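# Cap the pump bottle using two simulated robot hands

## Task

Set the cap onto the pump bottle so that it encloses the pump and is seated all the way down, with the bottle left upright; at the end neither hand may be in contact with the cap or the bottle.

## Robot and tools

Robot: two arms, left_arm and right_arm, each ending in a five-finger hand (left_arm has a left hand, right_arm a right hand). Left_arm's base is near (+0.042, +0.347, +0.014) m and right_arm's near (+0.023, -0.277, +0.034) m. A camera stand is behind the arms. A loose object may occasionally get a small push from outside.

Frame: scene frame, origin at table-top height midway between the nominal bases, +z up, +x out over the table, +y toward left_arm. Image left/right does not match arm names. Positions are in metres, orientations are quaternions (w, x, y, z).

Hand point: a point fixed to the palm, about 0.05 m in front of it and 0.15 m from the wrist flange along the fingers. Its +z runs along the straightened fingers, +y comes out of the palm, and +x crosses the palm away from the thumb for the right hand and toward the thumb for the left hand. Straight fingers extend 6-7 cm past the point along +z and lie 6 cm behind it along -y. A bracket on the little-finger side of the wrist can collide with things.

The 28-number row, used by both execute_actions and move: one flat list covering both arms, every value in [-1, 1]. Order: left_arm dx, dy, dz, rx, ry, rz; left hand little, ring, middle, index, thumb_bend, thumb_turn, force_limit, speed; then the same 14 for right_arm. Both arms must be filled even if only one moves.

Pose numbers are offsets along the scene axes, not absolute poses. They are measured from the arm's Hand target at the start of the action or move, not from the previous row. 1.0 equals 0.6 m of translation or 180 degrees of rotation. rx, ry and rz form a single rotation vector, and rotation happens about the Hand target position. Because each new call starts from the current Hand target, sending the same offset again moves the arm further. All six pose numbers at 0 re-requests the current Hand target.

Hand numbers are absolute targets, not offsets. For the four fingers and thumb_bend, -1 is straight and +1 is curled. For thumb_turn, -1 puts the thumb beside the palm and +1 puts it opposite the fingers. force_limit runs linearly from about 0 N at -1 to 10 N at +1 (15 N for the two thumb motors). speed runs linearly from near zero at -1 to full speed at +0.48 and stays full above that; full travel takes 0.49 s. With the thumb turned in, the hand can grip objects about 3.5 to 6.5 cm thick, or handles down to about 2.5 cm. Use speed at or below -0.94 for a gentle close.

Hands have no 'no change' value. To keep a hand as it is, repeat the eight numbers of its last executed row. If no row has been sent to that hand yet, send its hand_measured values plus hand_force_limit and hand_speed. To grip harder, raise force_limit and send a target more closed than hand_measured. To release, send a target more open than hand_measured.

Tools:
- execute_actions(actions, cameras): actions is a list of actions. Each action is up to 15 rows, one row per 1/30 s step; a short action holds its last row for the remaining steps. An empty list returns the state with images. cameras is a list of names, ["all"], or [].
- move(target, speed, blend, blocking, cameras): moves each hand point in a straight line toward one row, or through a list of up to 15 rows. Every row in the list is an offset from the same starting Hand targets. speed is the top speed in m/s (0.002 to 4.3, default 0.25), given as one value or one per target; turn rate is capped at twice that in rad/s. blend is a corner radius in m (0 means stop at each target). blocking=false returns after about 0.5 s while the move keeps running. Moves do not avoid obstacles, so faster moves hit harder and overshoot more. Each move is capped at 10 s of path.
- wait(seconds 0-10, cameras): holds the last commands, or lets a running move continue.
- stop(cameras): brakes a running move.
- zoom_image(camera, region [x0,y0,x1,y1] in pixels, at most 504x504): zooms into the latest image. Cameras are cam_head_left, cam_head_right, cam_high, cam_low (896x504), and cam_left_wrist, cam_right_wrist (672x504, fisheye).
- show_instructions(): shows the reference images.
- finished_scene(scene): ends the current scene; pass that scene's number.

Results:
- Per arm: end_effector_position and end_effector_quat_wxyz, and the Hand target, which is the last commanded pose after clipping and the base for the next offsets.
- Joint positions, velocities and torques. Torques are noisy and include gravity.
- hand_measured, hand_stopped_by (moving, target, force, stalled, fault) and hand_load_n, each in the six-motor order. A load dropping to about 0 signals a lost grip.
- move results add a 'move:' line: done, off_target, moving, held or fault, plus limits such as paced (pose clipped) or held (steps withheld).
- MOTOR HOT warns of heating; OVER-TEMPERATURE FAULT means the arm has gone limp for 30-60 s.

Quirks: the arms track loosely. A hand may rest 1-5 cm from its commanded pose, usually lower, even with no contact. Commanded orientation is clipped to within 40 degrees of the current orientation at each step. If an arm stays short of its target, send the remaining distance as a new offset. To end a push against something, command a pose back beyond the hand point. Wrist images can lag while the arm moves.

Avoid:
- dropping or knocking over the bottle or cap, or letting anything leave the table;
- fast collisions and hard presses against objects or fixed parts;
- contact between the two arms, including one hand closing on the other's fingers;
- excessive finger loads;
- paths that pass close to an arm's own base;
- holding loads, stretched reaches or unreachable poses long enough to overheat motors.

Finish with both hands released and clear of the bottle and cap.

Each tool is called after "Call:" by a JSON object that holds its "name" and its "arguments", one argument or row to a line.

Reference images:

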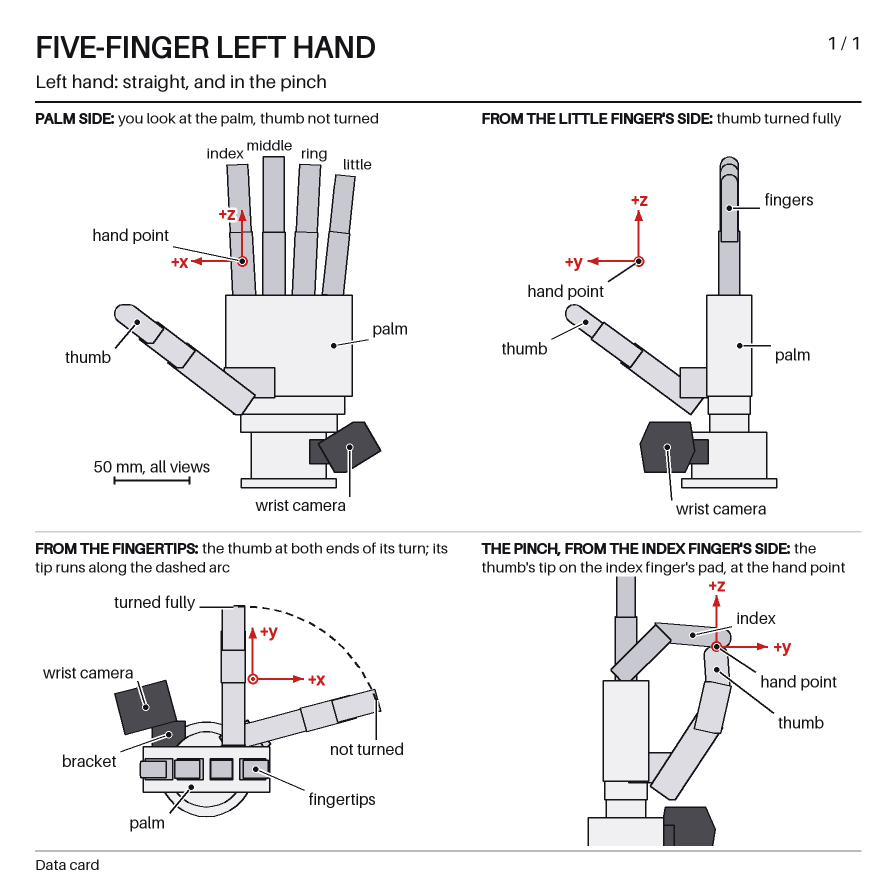

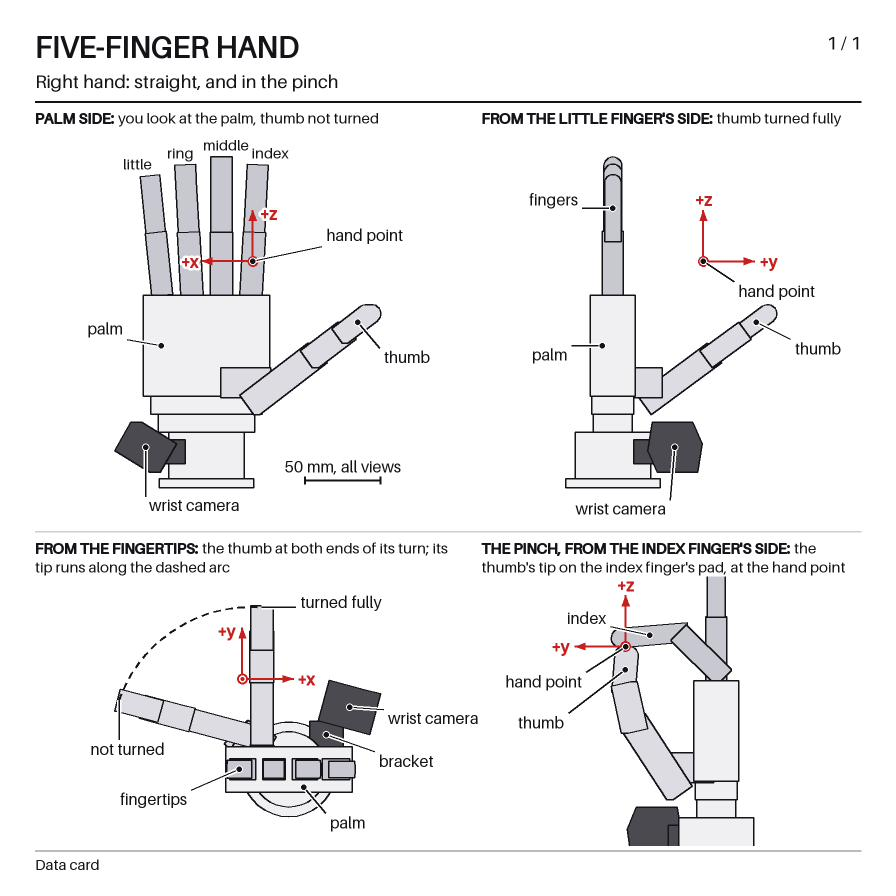

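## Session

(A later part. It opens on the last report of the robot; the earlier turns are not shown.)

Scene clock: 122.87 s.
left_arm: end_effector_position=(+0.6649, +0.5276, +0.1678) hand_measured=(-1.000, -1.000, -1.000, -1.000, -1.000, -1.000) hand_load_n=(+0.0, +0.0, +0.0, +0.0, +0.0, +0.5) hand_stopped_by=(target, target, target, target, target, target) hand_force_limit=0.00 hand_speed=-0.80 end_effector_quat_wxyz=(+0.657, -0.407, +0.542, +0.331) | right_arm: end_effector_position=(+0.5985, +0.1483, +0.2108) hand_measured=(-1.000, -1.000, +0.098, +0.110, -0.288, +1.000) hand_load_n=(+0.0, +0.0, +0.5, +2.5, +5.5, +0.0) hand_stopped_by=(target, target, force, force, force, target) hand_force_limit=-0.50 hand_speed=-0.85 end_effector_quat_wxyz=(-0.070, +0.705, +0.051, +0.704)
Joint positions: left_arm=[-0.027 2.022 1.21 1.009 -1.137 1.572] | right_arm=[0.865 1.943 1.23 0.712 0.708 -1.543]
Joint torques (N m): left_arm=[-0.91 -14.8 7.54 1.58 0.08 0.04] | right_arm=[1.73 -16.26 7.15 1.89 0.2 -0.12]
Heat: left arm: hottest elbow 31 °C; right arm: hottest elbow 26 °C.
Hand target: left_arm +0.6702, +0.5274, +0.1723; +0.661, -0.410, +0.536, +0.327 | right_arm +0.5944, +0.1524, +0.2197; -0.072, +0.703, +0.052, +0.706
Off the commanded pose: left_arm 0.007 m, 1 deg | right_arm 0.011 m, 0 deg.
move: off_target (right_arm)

Call:
{"name": "move", "arguments": {
  "target": [0,0,0,0,0,0,-1,-1,-1,-1,-1,-1,0,-0.8,-0.0103,-0.0075,-0.033,0.0072,-0.0064,0,-1,-1,0.2,0.2,0.4,1,-0.5,-0.85],
  "speed": 0.08
}}

Scene clock: 126.20 s.
left_arm: end_effector_position=(+0.6649, +0.5276, +0.1678) hand_measured=(-1.000, -1.000, -1.000, -1.000, -1.000, -1.000) hand_load_n=(+0.0, +0.0, +0.0, +0.0, +0.0, +0.0) hand_stopped_by=(target, target, target, target, target, target) hand_force_limit=0.00 hand_speed=-0.80 end_effector_quat_wxyz=(+0.657, -0.407, +0.542, +0.331) | right_arm: end_effector_position=(+0.5930, +0.1448, +0.2071) hand_measured=(-1.000, -1.000, +0.098, +0.110, -0.288, +1.000) hand_load_n=(+0.0, +0.0, +0.5, +2.5, +6.0, -0.5) hand_stopped_by=(target, target, force, force, force, target) hand_force_limit=-0.50 hand_speed=-0.85 end_effector_quat_wxyz=(-0.080, +0.696, +0.041, +0.713)
Joint positions: left_arm=[-0.027 2.022 1.21 1.009 -1.137 1.572] | right_arm=[0.868 1.947 1.201 0.785 0.711 -1.543]
Joint torques (N m): left_arm=[-0.91 -14.8 7.56 1.58 0.08 0.04] | right_arm=[1.96 -14.97 5.9 3.07 0.17 -0.14]
Heat: left arm: hottest elbow 31 °C; right arm: hottest elbow 26 °C.
Hand target: left_arm +0.6702, +0.5274, +0.1723; +0.661, -0.410, +0.536, +0.327 | right_arm +0.5881, +0.1480, +0.2001; -0.080, +0.695, +0.045, +0.713
Off the commanded pose: left_arm 0.007 m, 1 deg | right_arm 0.009 m, 0 deg.
move: done

Call:
{"name": "move", "arguments": {
  "target": [0,0,0,0,0,0,-1,-1,-1,-1,-1,-1,0,-0.8,0.0333,0.0242,0.0575,0.0118,-0.0102,0,-1,-1,0.2,0.2,0.4,1,-0.5,-0.85],
  "speed": 0.08,
  "cameras": ["cam_high","cam_low"]
}}

Call:
{"name": "zoom_image", "arguments": {
  "camera": "cam_low",
  "region": [485, 220, 535, 290]
}}

Call:
{"name": "zoom_image", "arguments": {
  "camera": "cam_high",
  "region": [518, 170, 568, 240]
}}

Scene clock: 131.00 s.
left_arm: end_effector_position=(+0.6649, +0.5276, +0.1678) hand_measured=(-1.000, -1.000, -1.000, -1.000, -1.000, -1.000) hand_load_n=(+0.0, +0.0, +0.0, +0.0, +0.0, +0.0) hand_stopped_by=(target, target, target, target, target, target) hand_force_limit=0.00 hand_speed=-0.80 end_effector_quat_wxyz=(+0.657, -0.407, +0.542, +0.331) | right_arm: end_effector_position=(+0.5970, +0.1501, +0.2156) hand_measured=(-1.000, -1.000, +0.098, +0.110, -0.288, +1.000) hand_load_n=(+0.0, -0.5, +0.5, +2.5, +6.0, -0.5) hand_stopped_by=(target, target, force, force, force, target) hand_force_limit=-0.50 hand_speed=-0.85 end_effector_quat_wxyz=(-0.084, +0.692, +0.039, +0.716)
Joint positions: left_arm=[-0.027 2.022 1.21 1.009 -1.137 1.572] | right_arm=[0.868 1.948 1.223 0.776 0.708 -1.543]
Joint torques (N m): left_arm=[-0.85 -14.8 7.54 1.58 0.08 0.04] | right_arm=[1.08 -15.15 11 2.07 -0.1 -0.15]
Heat: left arm: hottest elbow 31 °C; right arm: hottest shoulder 26 °C.
Hand target: left_arm +0.6702, +0.5274, +0.1723; +0.661, -0.410, +0.536, +0.327 | right_arm +0.6081, +0.1626, +0.2345; -0.092, +0.682, +0.033, +0.725
Off the commanded pose: left_arm 0.007 m, 1 deg | right_arm 0.025 m, 2 deg.
move: off_target (right_arm)
Images, in order (width x height): cam_high 896x504, cam_low 896x504.

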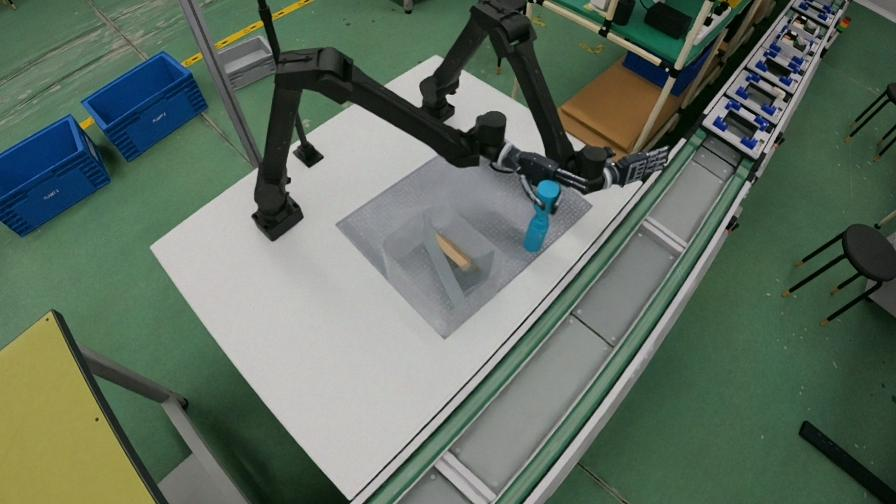

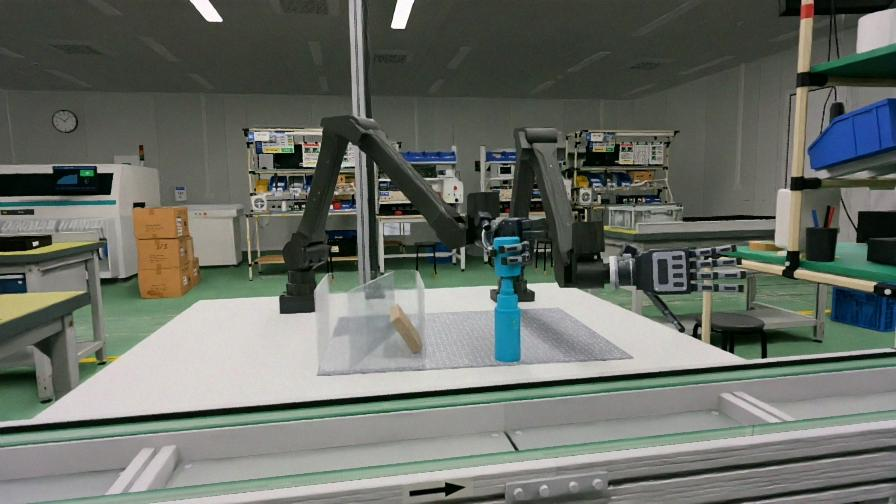

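Scaled by 7.200 from the camera's 896x504 image, which has a finer 1280x720 frame.

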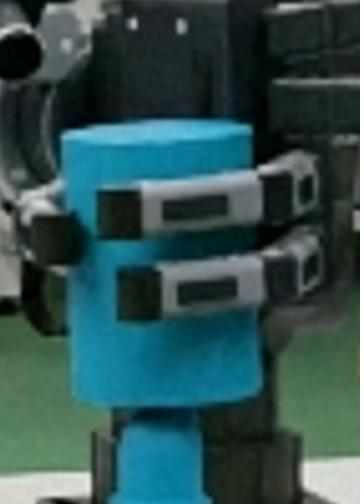

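Scaled by 7.200 from the camera's 896x504 image, which has a finer 1280x720 frame.

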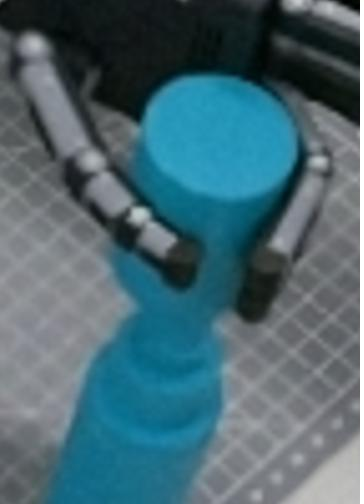

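Call:
{"name": "move", "arguments": {
  "target": [0,0,0,0,0,0,-1,-1,-1,-1,-1,-1,0,-0.8,0.0118,-0.0125,0.0128,0.0103,-0.0090,0,-1,-1,0.2,0.2,0.4,1,-0.5,-0.85],
  "speed": 0.08
}}

Scene clock: 134.10 s.
left_arm: end_effector_position=(+0.6649, +0.5276, +0.1678) hand_measured=(-1.000, -1.000, -1.000, -1.000, -1.000, -1.000) hand_load_n=(+0.0, +0.0, +0.0, +0.0, +0.0, +0.0) hand_stopped_by=(target, target, target, target, target, target) hand_force_limit=0.00 hand_speed=-0.80 end_effector_quat_wxyz=(+0.657, -0.407, +0.542, +0.331) | right_arm: end_effector_position=(+0.6018, +0.1481, +0.2192) hand_measured=(-1.000, -1.000, +0.098, +0.110, -0.288, +1.000) hand_load_n=(+0.0, +0.0, +0.5, +2.5, +5.5, -0.5) hand_stopped_by=(target, target, force, force, force, target) hand_force_limit=-0.50 hand_speed=-0.85 end_effector_quat_wxyz=(-0.091, +0.687, +0.037, +0.720)
Joint positions: left_arm=[-0.027 2.022 1.21 1.009 -1.137 1.572] | right_arm=[0.859 1.948 1.223 0.794 0.692 -1.543]
Joint torques (N m): left_arm=[-0.85 -14.8 7.54 1.58 0.08 0.04] | right_arm=[0.5 -15.5 10.47 3.06 -0.1 -0.12]
Heat: left arm: hottest elbow 32 °C; right arm: hottest elbow 27 °C.
Hand target: left_arm +0.6702, +0.5274, +0.1723; +0.661, -0.410, +0.536, +0.327 | right_arm +0.6152, +0.1551, +0.2422; -0.103, +0.670, +0.023, +0.735
Off the commanded pose: left_arm 0.007 m, 1 deg | right_arm 0.027 m, 3 deg.
move: off_target (right_arm)

Call:
{"name": "move", "arguments": {
  "target": [0,0,0,0,0,0,-1,-1,-1,-1,-1,-1,0,-0.8,0.0004,0.0003,-0.0608,-0.0192,0.0167,0,-1,-1,0.2,0.2,0.4,1,-0.5,-0.85],
  "speed": 0.08,
  "cameras": ["cam_high","cam_low","cam_head_left","cam_head_right"]
}}

Call:
{"name": "zoom_image", "arguments": {
  "camera": "cam_low",
  "region": [485, 240, 535, 310]
}}

Call:
{"name": "zoom_image", "arguments": {
  "camera": "cam_high",
  "region": [518, 180, 568, 250]
}}

Scene clock: 136.53 s.
left_arm: end_effector_position=(+0.6649, +0.5276, +0.1678) hand_measured=(-1.000, -1.000, -1.000, -1.000, -1.000, -1.000) hand_load_n=(+0.0, +0.0, +0.0, +0.0, +0.0, +0.0) hand_stopped_by=(target, target, target, target, target, target) hand_force_limit=0.00 hand_speed=-0.80 end_effector_quat_wxyz=(+0.657, -0.407, +0.542, +0.331) | right_arm: end_effector_position=(+0.6027, +0.1493, +0.1889) hand_measured=(-1.000, -1.000, +0.098, +0.110, -0.288, +1.000) hand_load_n=(+0.5, +0.0, +0.5, +2.5, +6.0, -0.5) hand_stopped_by=(target, target, force, force, force, target) hand_force_limit=-0.50 hand_speed=-0.85 end_effector_quat_wxyz=(-0.078, +0.701, +0.050, +0.707)
Joint positions: left_arm=[-0.027 2.022 1.21 1.009 -1.137 1.572] | right_arm=[0.859 1.99 1.223 0.784 0.691 -1.543]
Joint torques (N m): left_arm=[-0.85 -14.8 7.54 1.58 0.08 0.04] | right_arm=[0.15 -16.21 9.91 2 -0.06 -0.15]
Heat: left arm: hottest elbow 32 °C; right arm: hottest elbow 27 °C.
Hand target: left_arm +0.6702, +0.5274, +0.1723; +0.661, -0.410, +0.536, +0.327 | right_arm +0.6154, +0.1553, +0.2059; -0.083, +0.692, +0.042, +0.716
Off the commanded pose: left_arm 0.007 m, 1 deg | right_arm 0.022 m, 2 deg.
move: off_target (right_arm)
Images, in order (width x height): cam_head_left 896x504, cam_head_right 896x504, cam_high 896x504, cam_low 896x504.

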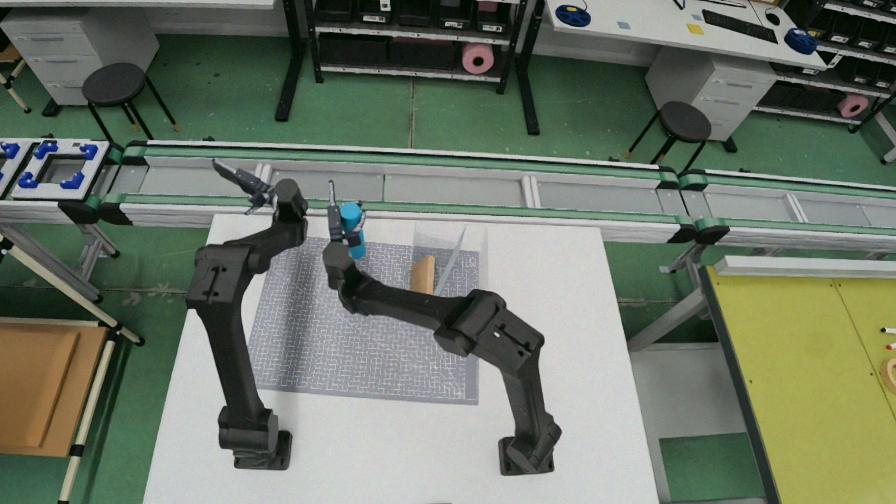

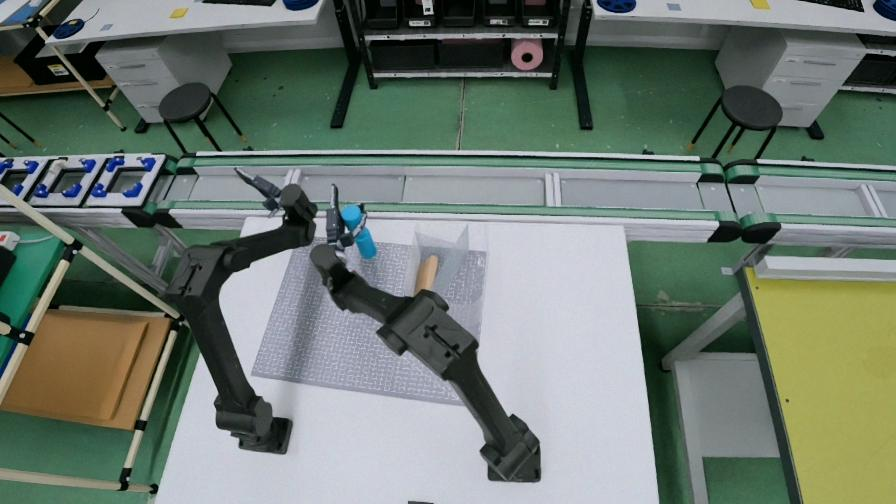

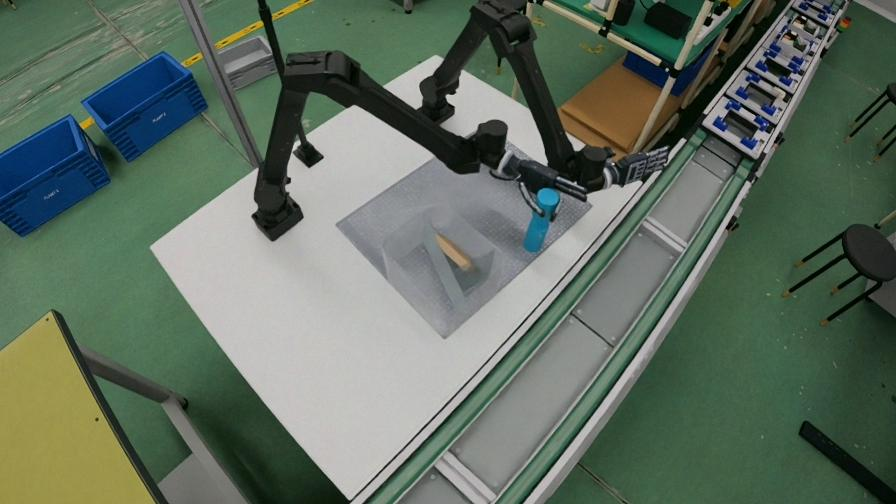

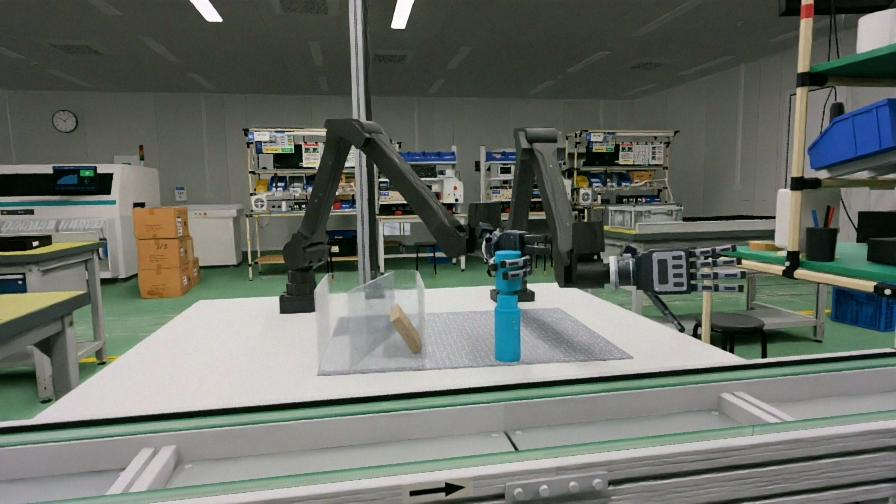

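Scaled by 7.200 from the camera's 896x504 image, which has a finer 1280x720 frame.

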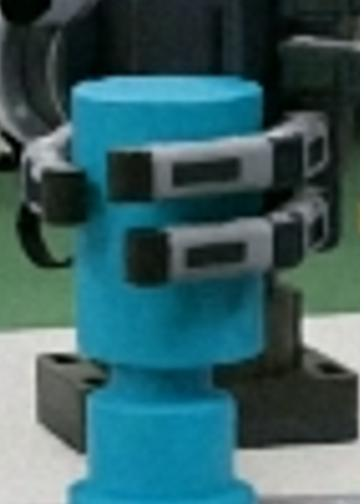

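Scaled by 7.200 from the camera's 896x504 image, which has a finer 1280x720 frame.

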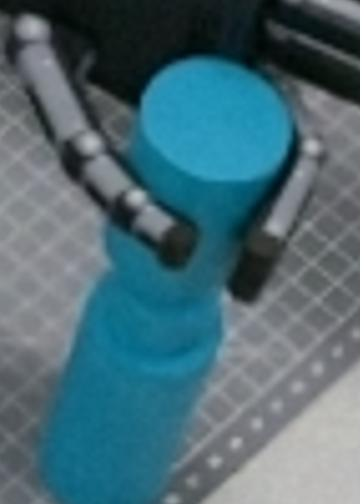

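Call:
{"name": "move", "arguments": {
  "target": [0,0,0,0,0,0,-1,-1,-1,-1,-1,-1,0,-0.8,-0.0251,-0.0182,-0.049,-0.01455,0.01264,0,-1,-1,0.2,0.2,0.4,1,-0.5,-0.85],
  "speed": 0.08
}}

Scene clock: 140.10 s.
left_arm: end_effector_position=(+0.6649, +0.5276, +0.1678) hand_measured=(-1.000, -1.000, -1.000, -1.000, -1.000, -1.000) hand_load_n=(-0.5, +0.0, +0.0, +0.0, +0.0, +0.0) hand_stopped_by=(target, target, target, target, target, target) hand_force_limit=0.00 hand_speed=-0.80 end_effector_quat_wxyz=(+0.657, -0.407, +0.542, +0.331) | right_arm: end_effector_position=(+0.6014, +0.1478, +0.1857) hand_measured=(-1.000, -1.000, +0.098, +0.110, -0.288, +1.000) hand_load_n=(+0.0, +0.0, +0.5, +2.5, +6.0, -0.5) hand_stopped_by=(target, target, force, force, force, target) hand_force_limit=-0.50 hand_speed=-0.85 end_effector_quat_wxyz=(-0.077, +0.702, +0.052, +0.706)
Joint positions: left_arm=[-0.027 2.022 1.21 1.009 -1.137 1.572] | right_arm=[0.859 1.99 1.216 0.784 0.691 -1.543]
Joint torques (N m): left_arm=[-0.85 -14.8 7.54 1.58 0.08 0.04] | right_arm=[1.03 -15.79 5.79 2.02 0.18 -0.12]
Heat: left arm: hottest elbow 32 °C; right arm: hottest elbow 28 °C.
Hand target: left_arm +0.6702, +0.5274, +0.1723; +0.661, -0.410, +0.536, +0.327 | right_arm +0.6003, +0.1443, +0.1764; -0.068, +0.708, +0.057, +0.701
Off the commanded pose: left_arm 0.007 m, 1 deg | right_arm 0.010 m, 1 deg.
move: done

Call:
{"name": "move", "arguments": {
  "target": [0,0,0,0,0,0,-1,-1,-1,-1,-1,-1,0,-0.8,0.0015,0.001,-0.0238,0.0035,-0.0030,0,-1,-1,0.2,0.2,0.4,1,-0.5,-0.85],
  "speed": 0.06,
  "cameras": ["cam_high","cam_low"]
}}

Call:
{"name": "zoom_image", "arguments": {
  "camera": "cam_low",
  "region": [485, 240, 535, 310]
}}

Call:
{"name": "zoom_image", "arguments": {
  "camera": "cam_low",
  "region": [485, 270, 535, 370]
}}

Call:
{"name": "zoom_image", "arguments": {
  "camera": "cam_high",
  "region": [518, 180, 568, 250]
}}

Scene clock: 142.60 s.
left_arm: end_effector_position=(+0.6649, +0.5276, +0.1678) hand_measured=(-1.000, -1.000, -1.000, -1.000, -1.000, -1.000) hand_load_n=(+0.0, +0.0, +0.0, +0.0, +0.0, +0.0) hand_stopped_by=(target, target, target, target, target, target) hand_force_limit=0.00 hand_speed=-0.80 end_effector_quat_wxyz=(+0.657, -0.407, +0.542, +0.331) | right_arm: end_effector_position=(+0.6022, +0.1484, +0.1771) hand_measured=(-1.000, -1.000, +0.098, +0.110, -0.288, +1.000) hand_load_n=(+0.0, +0.0, +0.5, +2.5, +6.0, -1.0) hand_stopped_by=(target, target, force, force, force, target) hand_force_limit=-0.50 hand_speed=-0.85 end_effector_quat_wxyz=(-0.078, +0.700, +0.050, +0.708)
Joint positions: left_arm=[-0.027 2.022 1.21 1.009 -1.137 1.572] | right_arm=[0.859 2.011 1.216 0.813 0.692 -1.544]
Joint torques (N m): left_arm=[-0.85 -14.8 7.54 1.58 0.08 0.04] | right_arm=[1.03 -14.74 5.45 2.77 0.14 -0.1]
Heat: left arm: hottest elbow 32 °C; right arm: hottest shoulder 27 °C.
Hand target: left_arm +0.6702, +0.5274, +0.1723; +0.661, -0.410, +0.536, +0.327 | right_arm +0.6012, +0.1449, +0.1620; -0.072, +0.704, +0.053, +0.705
Off the commanded pose: left_arm 0.007 m, 1 deg | right_arm 0.015 m, 1 deg.
move: off_target (right_arm)
Images, in order (width x height): cam_high 896x504, cam_low 896x504.

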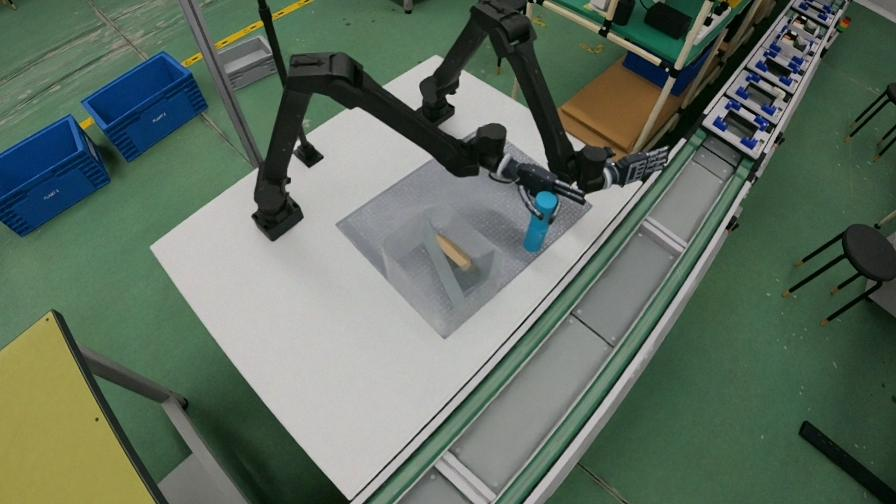

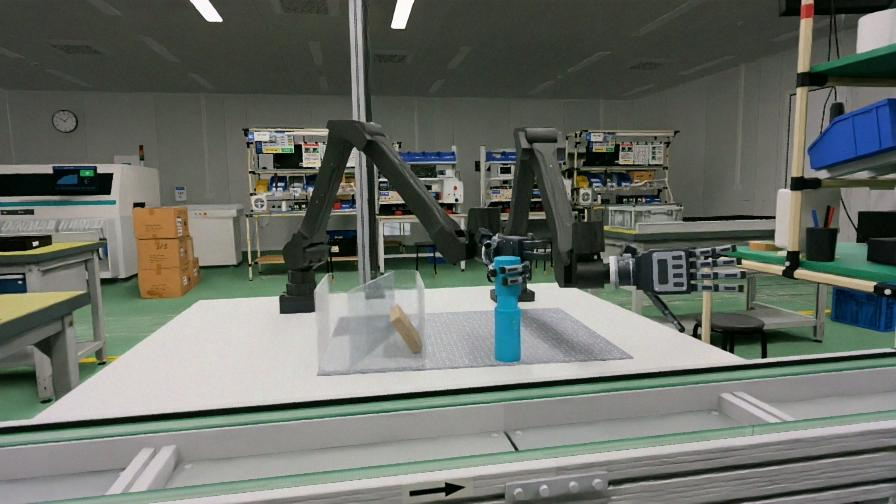

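Scaled by 7.200 from the camera's 896x504 image, which has a finer 1280x720 frame.

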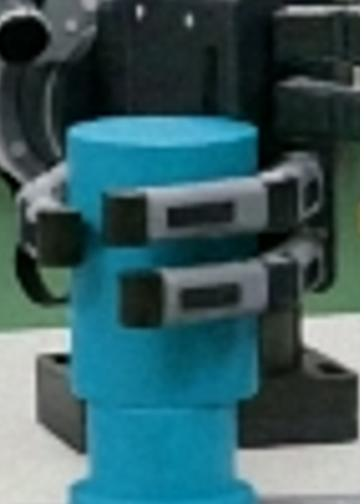

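Scaled by 5.040 from the camera's 896x504 image, which has a finer 1280x720 frame.

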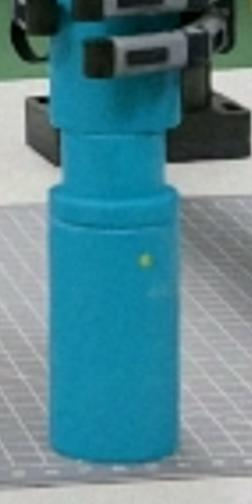

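Scaled by 7.200 from the camera's 896x504 image, which has a finer 1280x720 frame.

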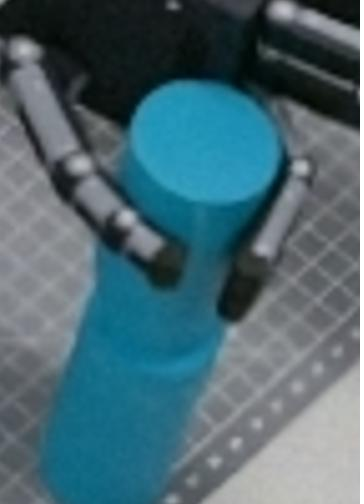

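Call:
{"name": "wait", "arguments": {
  "seconds": 0.05,
  "cameras": ["cam_high","cam_low","cam_head_right","cam_head_left"]
}}

Call:
{"name": "zoom_image", "arguments": {
  "camera": "cam_head_right",
  "region": [335, 195, 395, 265]
}}

Call:
{"name": "zoom_image", "arguments": {
  "camera": "cam_head_left",
  "region": [330, 190, 380, 260]
}}

Call:
{"name": "zoom_image", "arguments": {
  "camera": "cam_high",
  "region": [520, 205, 556, 255]
}}

Call:
{"name": "zoom_image", "arguments": {
  "camera": "cam_low",
  "region": [487, 280, 527, 320]
}}

Scene clock: 144.83 s.
left_arm: end_effector_position=(+0.6649, +0.5276, +0.1678) hand_measured=(-1.000, -1.000, -1.000, -1.000, -1.000, -1.000) hand_load_n=(+0.0, +0.0, +0.0, +0.0, -0.5, +0.0) hand_stopped_by=(target, target, target, target, target, target) hand_force_limit=0.00 hand_speed=-0.80 end_effector_quat_wxyz=(+0.657, -0.407, +0.542, +0.331) | right_arm: end_effector_position=(+0.6022, +0.1484, +0.1771) hand_measured=(-1.000, -1.000, +0.098, +0.110, -0.288, +1.000) hand_load_n=(+0.0, +0.0, +0.5, +2.5, +6.0, -0.5) hand_stopped_by=(target, target, force, force, force, target) hand_force_limit=-0.50 hand_speed=-0.85 end_effector_quat_wxyz=(-0.078, +0.700, +0.050, +0.708)
Joint positions: left_arm=[-0.027 2.022 1.21 1.009 -1.137 1.572] | right_arm=[0.859 2.011 1.216 0.813 0.692 -1.544]
Joint torques (N m): left_arm=[-0.85 -14.8 7.54 1.58 0.08 0.04] | right_arm=[0.79 -14.86 5.53 2.8 0.11 -0.1]
Heat: left arm: hottest elbow 32 °C; right arm: hottest shoulder 27 °C.
Hand target: left_arm +0.6702, +0.5274, +0.1723; +0.661, -0.410, +0.536, +0.327 | right_arm +0.6012, +0.1449, +0.1621; -0.072, +0.704, +0.053, +0.705
Off the commanded pose: left_arm 0.007 m, 1 deg | right_arm 0.015 m, 1 deg.
wait: 0.07 s; at rest from the start
Images, in order (width x height): cam_head_left 896x504, cam_head_right 896x504, cam_high 896x504, cam_low 896x504.

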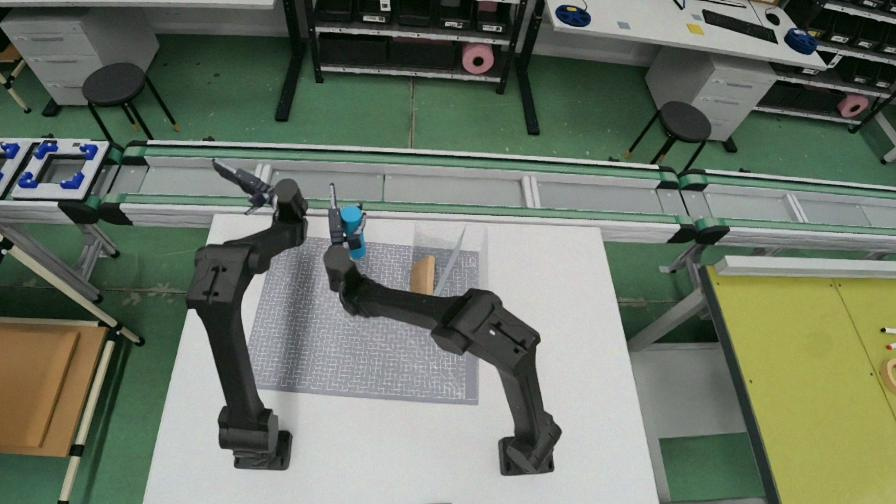

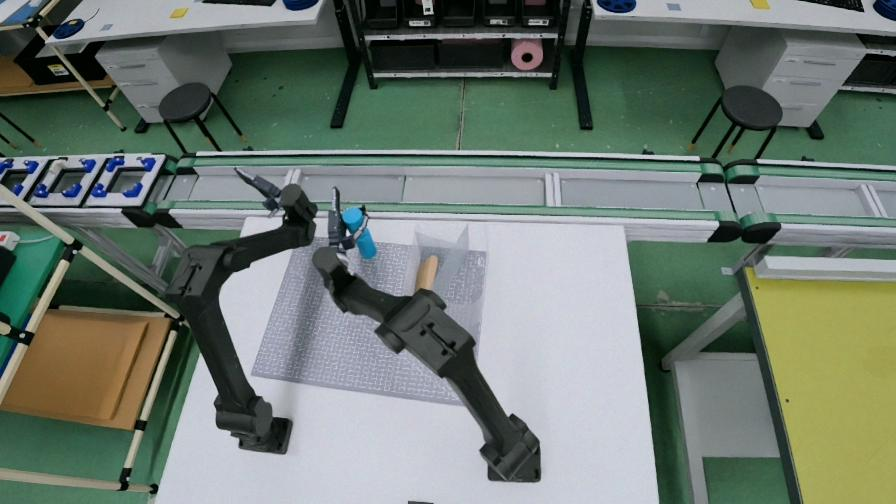

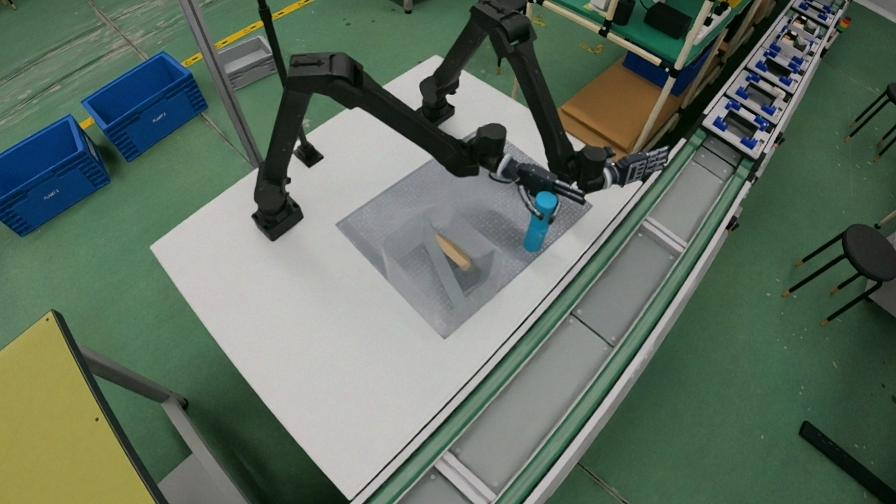

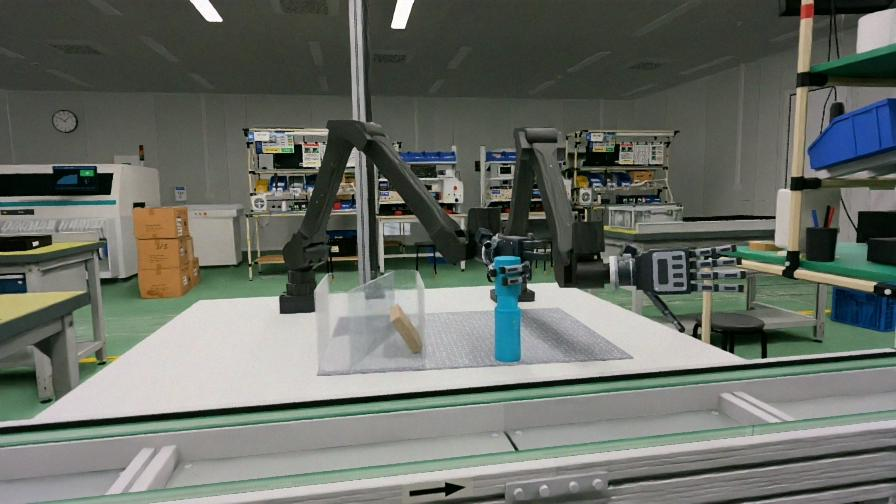

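Scaled by 7.200 from the camera's 896x504 image, which has a finer 1280x720 frame.

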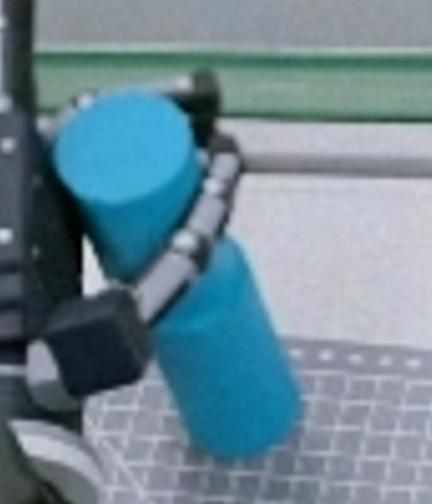

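Scaled by 7.200 from the camera's 896x504 image, which has a finer 1280x720 frame.

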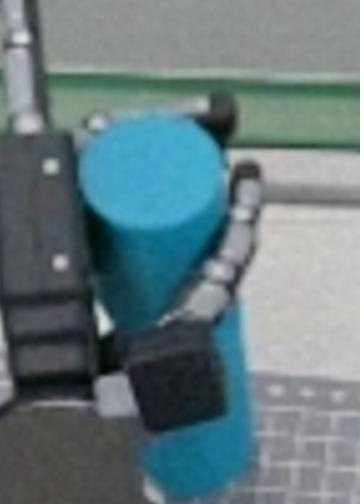

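Scaled by 10.080 from the camera's 896x504 image, which has a finer 1280x720 frame.

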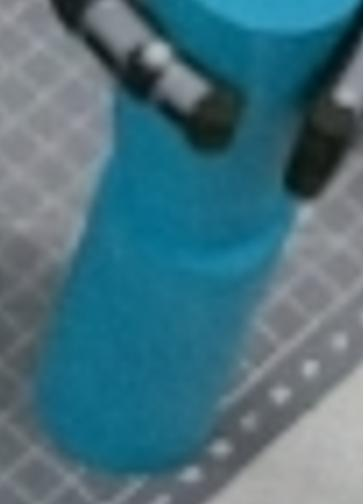

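Scaled by 12.600 from the camera's 896x504 image, which has a finer 1280x720 frame.

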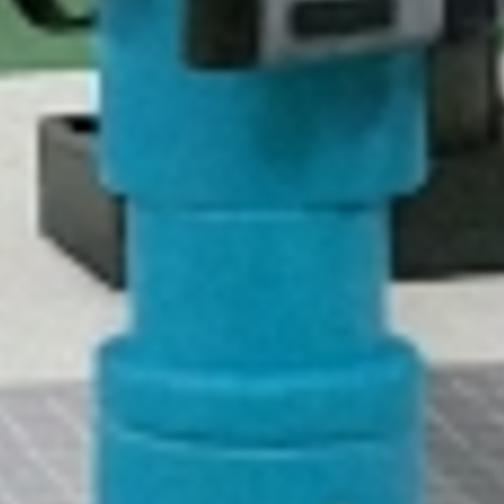

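Call:
{"name": "move", "arguments": {
  "target": [0,0,0,0,0,0,-1,-1,-1,-1,-1,-1,0,-0.8,-0.0033,-0.0025,-0.0065,-0.0019,0.0017,0,-1,-1,0.2,0.2,0.4,1,-0.5,-0.85],
  "speed": 0.06
}}

Scene clock: 152.47 s.
left_arm: end_effector_position=(+0.6649, +0.5276, +0.1678) hand_measured=(-1.000, -1.000, -1.000, -1.000, -1.000, -1.000) hand_load_n=(+0.0, +0.0, +0.0, +0.0, +0.0, +0.0) hand_stopped_by=(target, target, target, target, target, target) hand_force_limit=0.00 hand_speed=-0.80 end_effector_quat_wxyz=(+0.657, -0.407, +0.542, +0.331) | right_arm: end_effector_position=(+0.6017, +0.1478, +0.1767) hand_measured=(-1.000, -1.000, +0.098, +0.110, -0.288, +1.000) hand_load_n=(+0.0, +0.0, +0.5, +2.5, +6.0, -1.0) hand_stopped_by=(target, target, force, force, force, target) hand_force_limit=-0.50 hand_speed=-0.85 end_effector_quat_wxyz=(-0.079, +0.700, +0.049, +0.708)
Joint positions: left_arm=[-0.027 2.022 1.21 1.009 -1.137 1.572] | right_arm=[0.859 2.011 1.213 0.818 0.692 -1.544]
Joint torques (N m): left_arm=[-0.85 -14.8 7.54 1.57 0.08 0.04] | right_arm=[1.03 -14.68 5.04 2.52 0.15 -0.13]
Heat: left arm: hottest elbow 32 °C; right arm: hottest shoulder 26 °C.
Hand target: left_arm +0.6702, +0.5274, +0.1723; +0.661, -0.410, +0.536, +0.327 | right_arm +0.5992, +0.1435, +0.1582; -0.070, +0.706, +0.055, +0.703
Off the commanded pose: left_arm 0.007 m, 1 deg | right_arm 0.019 m, 2 deg.
move: off_target (right_arm)

Call:
{"name": "wait", "arguments": {
  "seconds": 0.05,
  "cameras": ["cam_right_wrist","cam_high","cam_low"]
}}

Call:
{"name": "zoom_image", "arguments": {
  "camera": "cam_right_wrist",
  "region": [180, 100, 480, 504]
}}

Call:
{"name": "zoom_image", "arguments": {
  "camera": "cam_high",
  "region": [522, 185, 562, 235]
}}

Call:
{"name": "zoom_image", "arguments": {
  "camera": "cam_low",
  "region": [487, 280, 527, 320]
}}

Scene clock: 153.20 s.
left_arm: end_effector_position=(+0.6649, +0.5276, +0.1678) hand_measured=(-1.000, -1.000, -1.000, -1.000, -1.000, -1.000) hand_load_n=(+0.0, +0.0, -0.5, +0.0, +0.0, +0.0) hand_stopped_by=(target, target, target, target, target, target) hand_force_limit=0.00 hand_speed=-0.80 end_effector_quat_wxyz=(+0.657, -0.407, +0.542, +0.331) | right_arm: end_effector_position=(+0.6017, +0.1478, +0.1767) hand_measured=(-1.000, -1.000, +0.098, +0.110, -0.288, +1.000) hand_load_n=(+0.0, +0.0, +0.5, +2.5, +6.0, -1.0) hand_stopped_by=(target, target, force, force, force, target) hand_force_limit=-0.50 hand_speed=-0.85 end_effector_quat_wxyz=(-0.078, +0.700, +0.049, +0.708)
Joint positions: left_arm=[-0.027 2.022 1.21 1.009 -1.137 1.572] | right_arm=[0.859 2.011 1.213 0.818 0.692 -1.544]
Joint torques (N m): left_arm=[-0.85 -14.86 7.54 1.58 0.08 0.04] | right_arm=[1.03 -14.8 5.12 2.62 0.15 -0.11]
Heat: left arm: hottest elbow 32 °C; right arm: hottest shoulder 26 °C.
Hand target: left_arm +0.6702, +0.5274, +0.1723; +0.661, -0.410, +0.536, +0.327 | right_arm +0.5993, +0.1435, +0.1582; -0.070, +0.706, +0.055, +0.703
Off the commanded pose: left_arm 0.007 m, 1 deg | right_arm 0.019 m, 2 deg.
wait: 0.07 s; at rest from the start
camera_calibration:
cam_right_wrist: T_world_to_cam=[[0.206941, -0.960939, 0.183769, -0.00806633], [-0.464652, -0.261832, -0.845897, 0.465358], [0.860973, 0.0896618, -0.500686, -0.327357], [0, 0, 0, 1]] pos_world=[0.499744, 0.143446, 0.231225]
Images, in order (width x height): cam_high 896x504, cam_low 896x504, cam_right_wrist 672x504.

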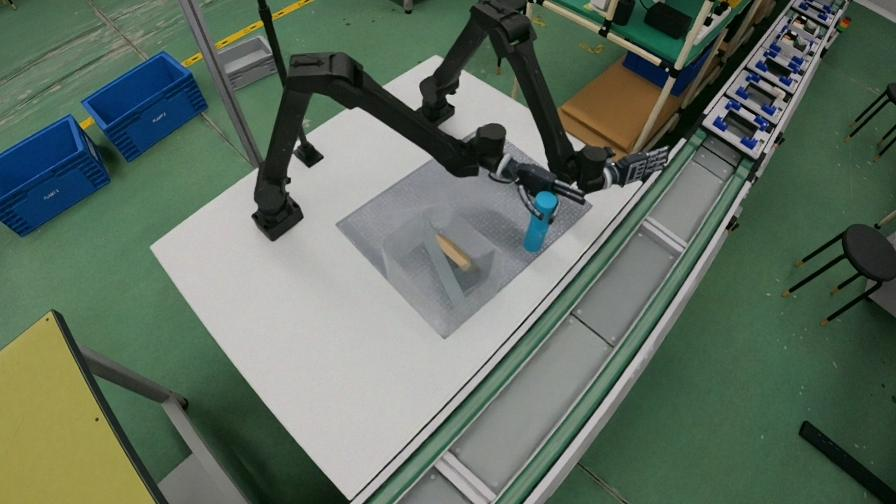

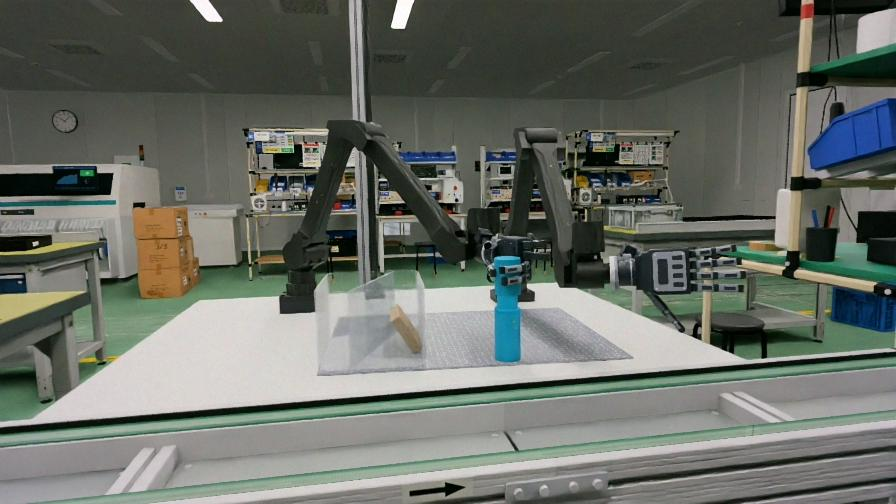

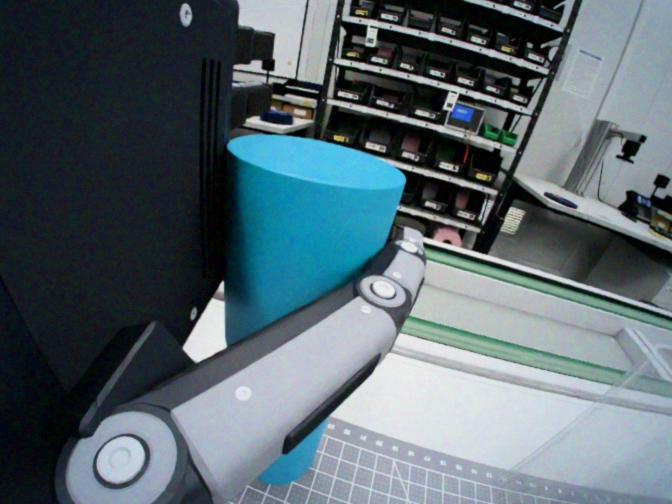

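Scaled by 1.248 from the camera's 672x504 image, which has a finer 960x720 frame.

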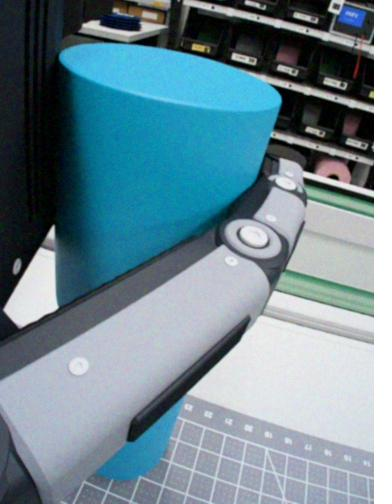

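Scaled by 10.080 from the camera's 896x504 image, which has a finer 1280x720 frame.

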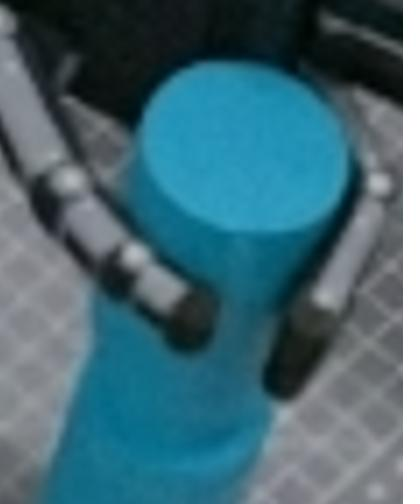

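Scaled by 12.600 from the camera's 896x504 image, which has a finer 1280x720 frame.

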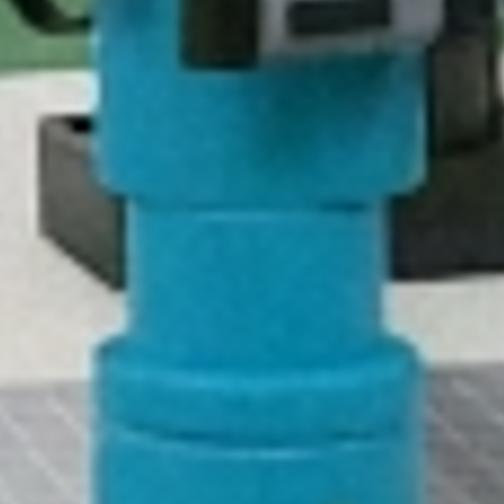

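Call:
{"name": "move", "arguments": {
  "target": [
    [0,0,0,0,0,0,-1,-1,-1,-1,-1,-1,0,-0.8,0.0083,-0.0115,0,0,0,0,-1,-1,0.2,0.2,0.4,1,-0.5,-0.85],
    [0,0,0,0,0,0,-1,-1,-1,-1,-1,-1,0,-0.8,0.0102,-0.0142,0,0,0,0,-1,-1,0.2,0.2,0.4,1,-0.5,-0.85]
  ],
  "speed": 0.02
}}

Scene clock: 159.30 s.
left_arm: end_effector_position=(+0.6649, +0.5276, +0.1678) hand_measured=(-1.000, -1.000, -1.000, -1.000, -1.000, -1.000) hand_load_n=(+0.0, +0.0, +0.0, +0.0, +0.0, +0.0) hand_stopped_by=(target, target, target, target, target, target) hand_force_limit=0.00 hand_speed=-0.80 end_effector_quat_wxyz=(+0.657, -0.407, +0.542, +0.331) | right_arm: end_effector_position=(+0.6035, +0.1456, +0.1762) hand_measured=(-1.000, -1.000, +0.098, +0.110, -0.288, +1.000) hand_load_n=(+0.0, +0.0, +0.5, +2.5, +6.0, -1.5) hand_stopped_by=(target, target, force, force, force, target) hand_force_limit=-0.50 hand_speed=-0.85 end_effector_quat_wxyz=(-0.080, +0.698, +0.052, +0.709)
Joint positions: left_arm=[-0.027 2.022 1.21 1.009 -1.137 1.572] | right_arm=[0.853 2.011 1.208 0.827 0.681 -1.548]
Joint torques (N m): left_arm=[-0.85 -14.8 7.54 1.58 0.08 0.04] | right_arm=[-0.03 -14.97 4.89 2.48 -0.08 -0.05]
Heat: left arm: hottest elbow 32 °C; right arm: hottest elbow 26 °C.
Hand target: left_arm +0.6702, +0.5274, +0.1723; +0.661, -0.410, +0.536, +0.327 | right_arm +0.6054, +0.1348, +0.1582; -0.070, +0.706, +0.055, +0.703
Off the commanded pose: left_arm 0.007 m, 1 deg | right_arm 0.021 m, 2 deg.
move: off_target (right_arm)


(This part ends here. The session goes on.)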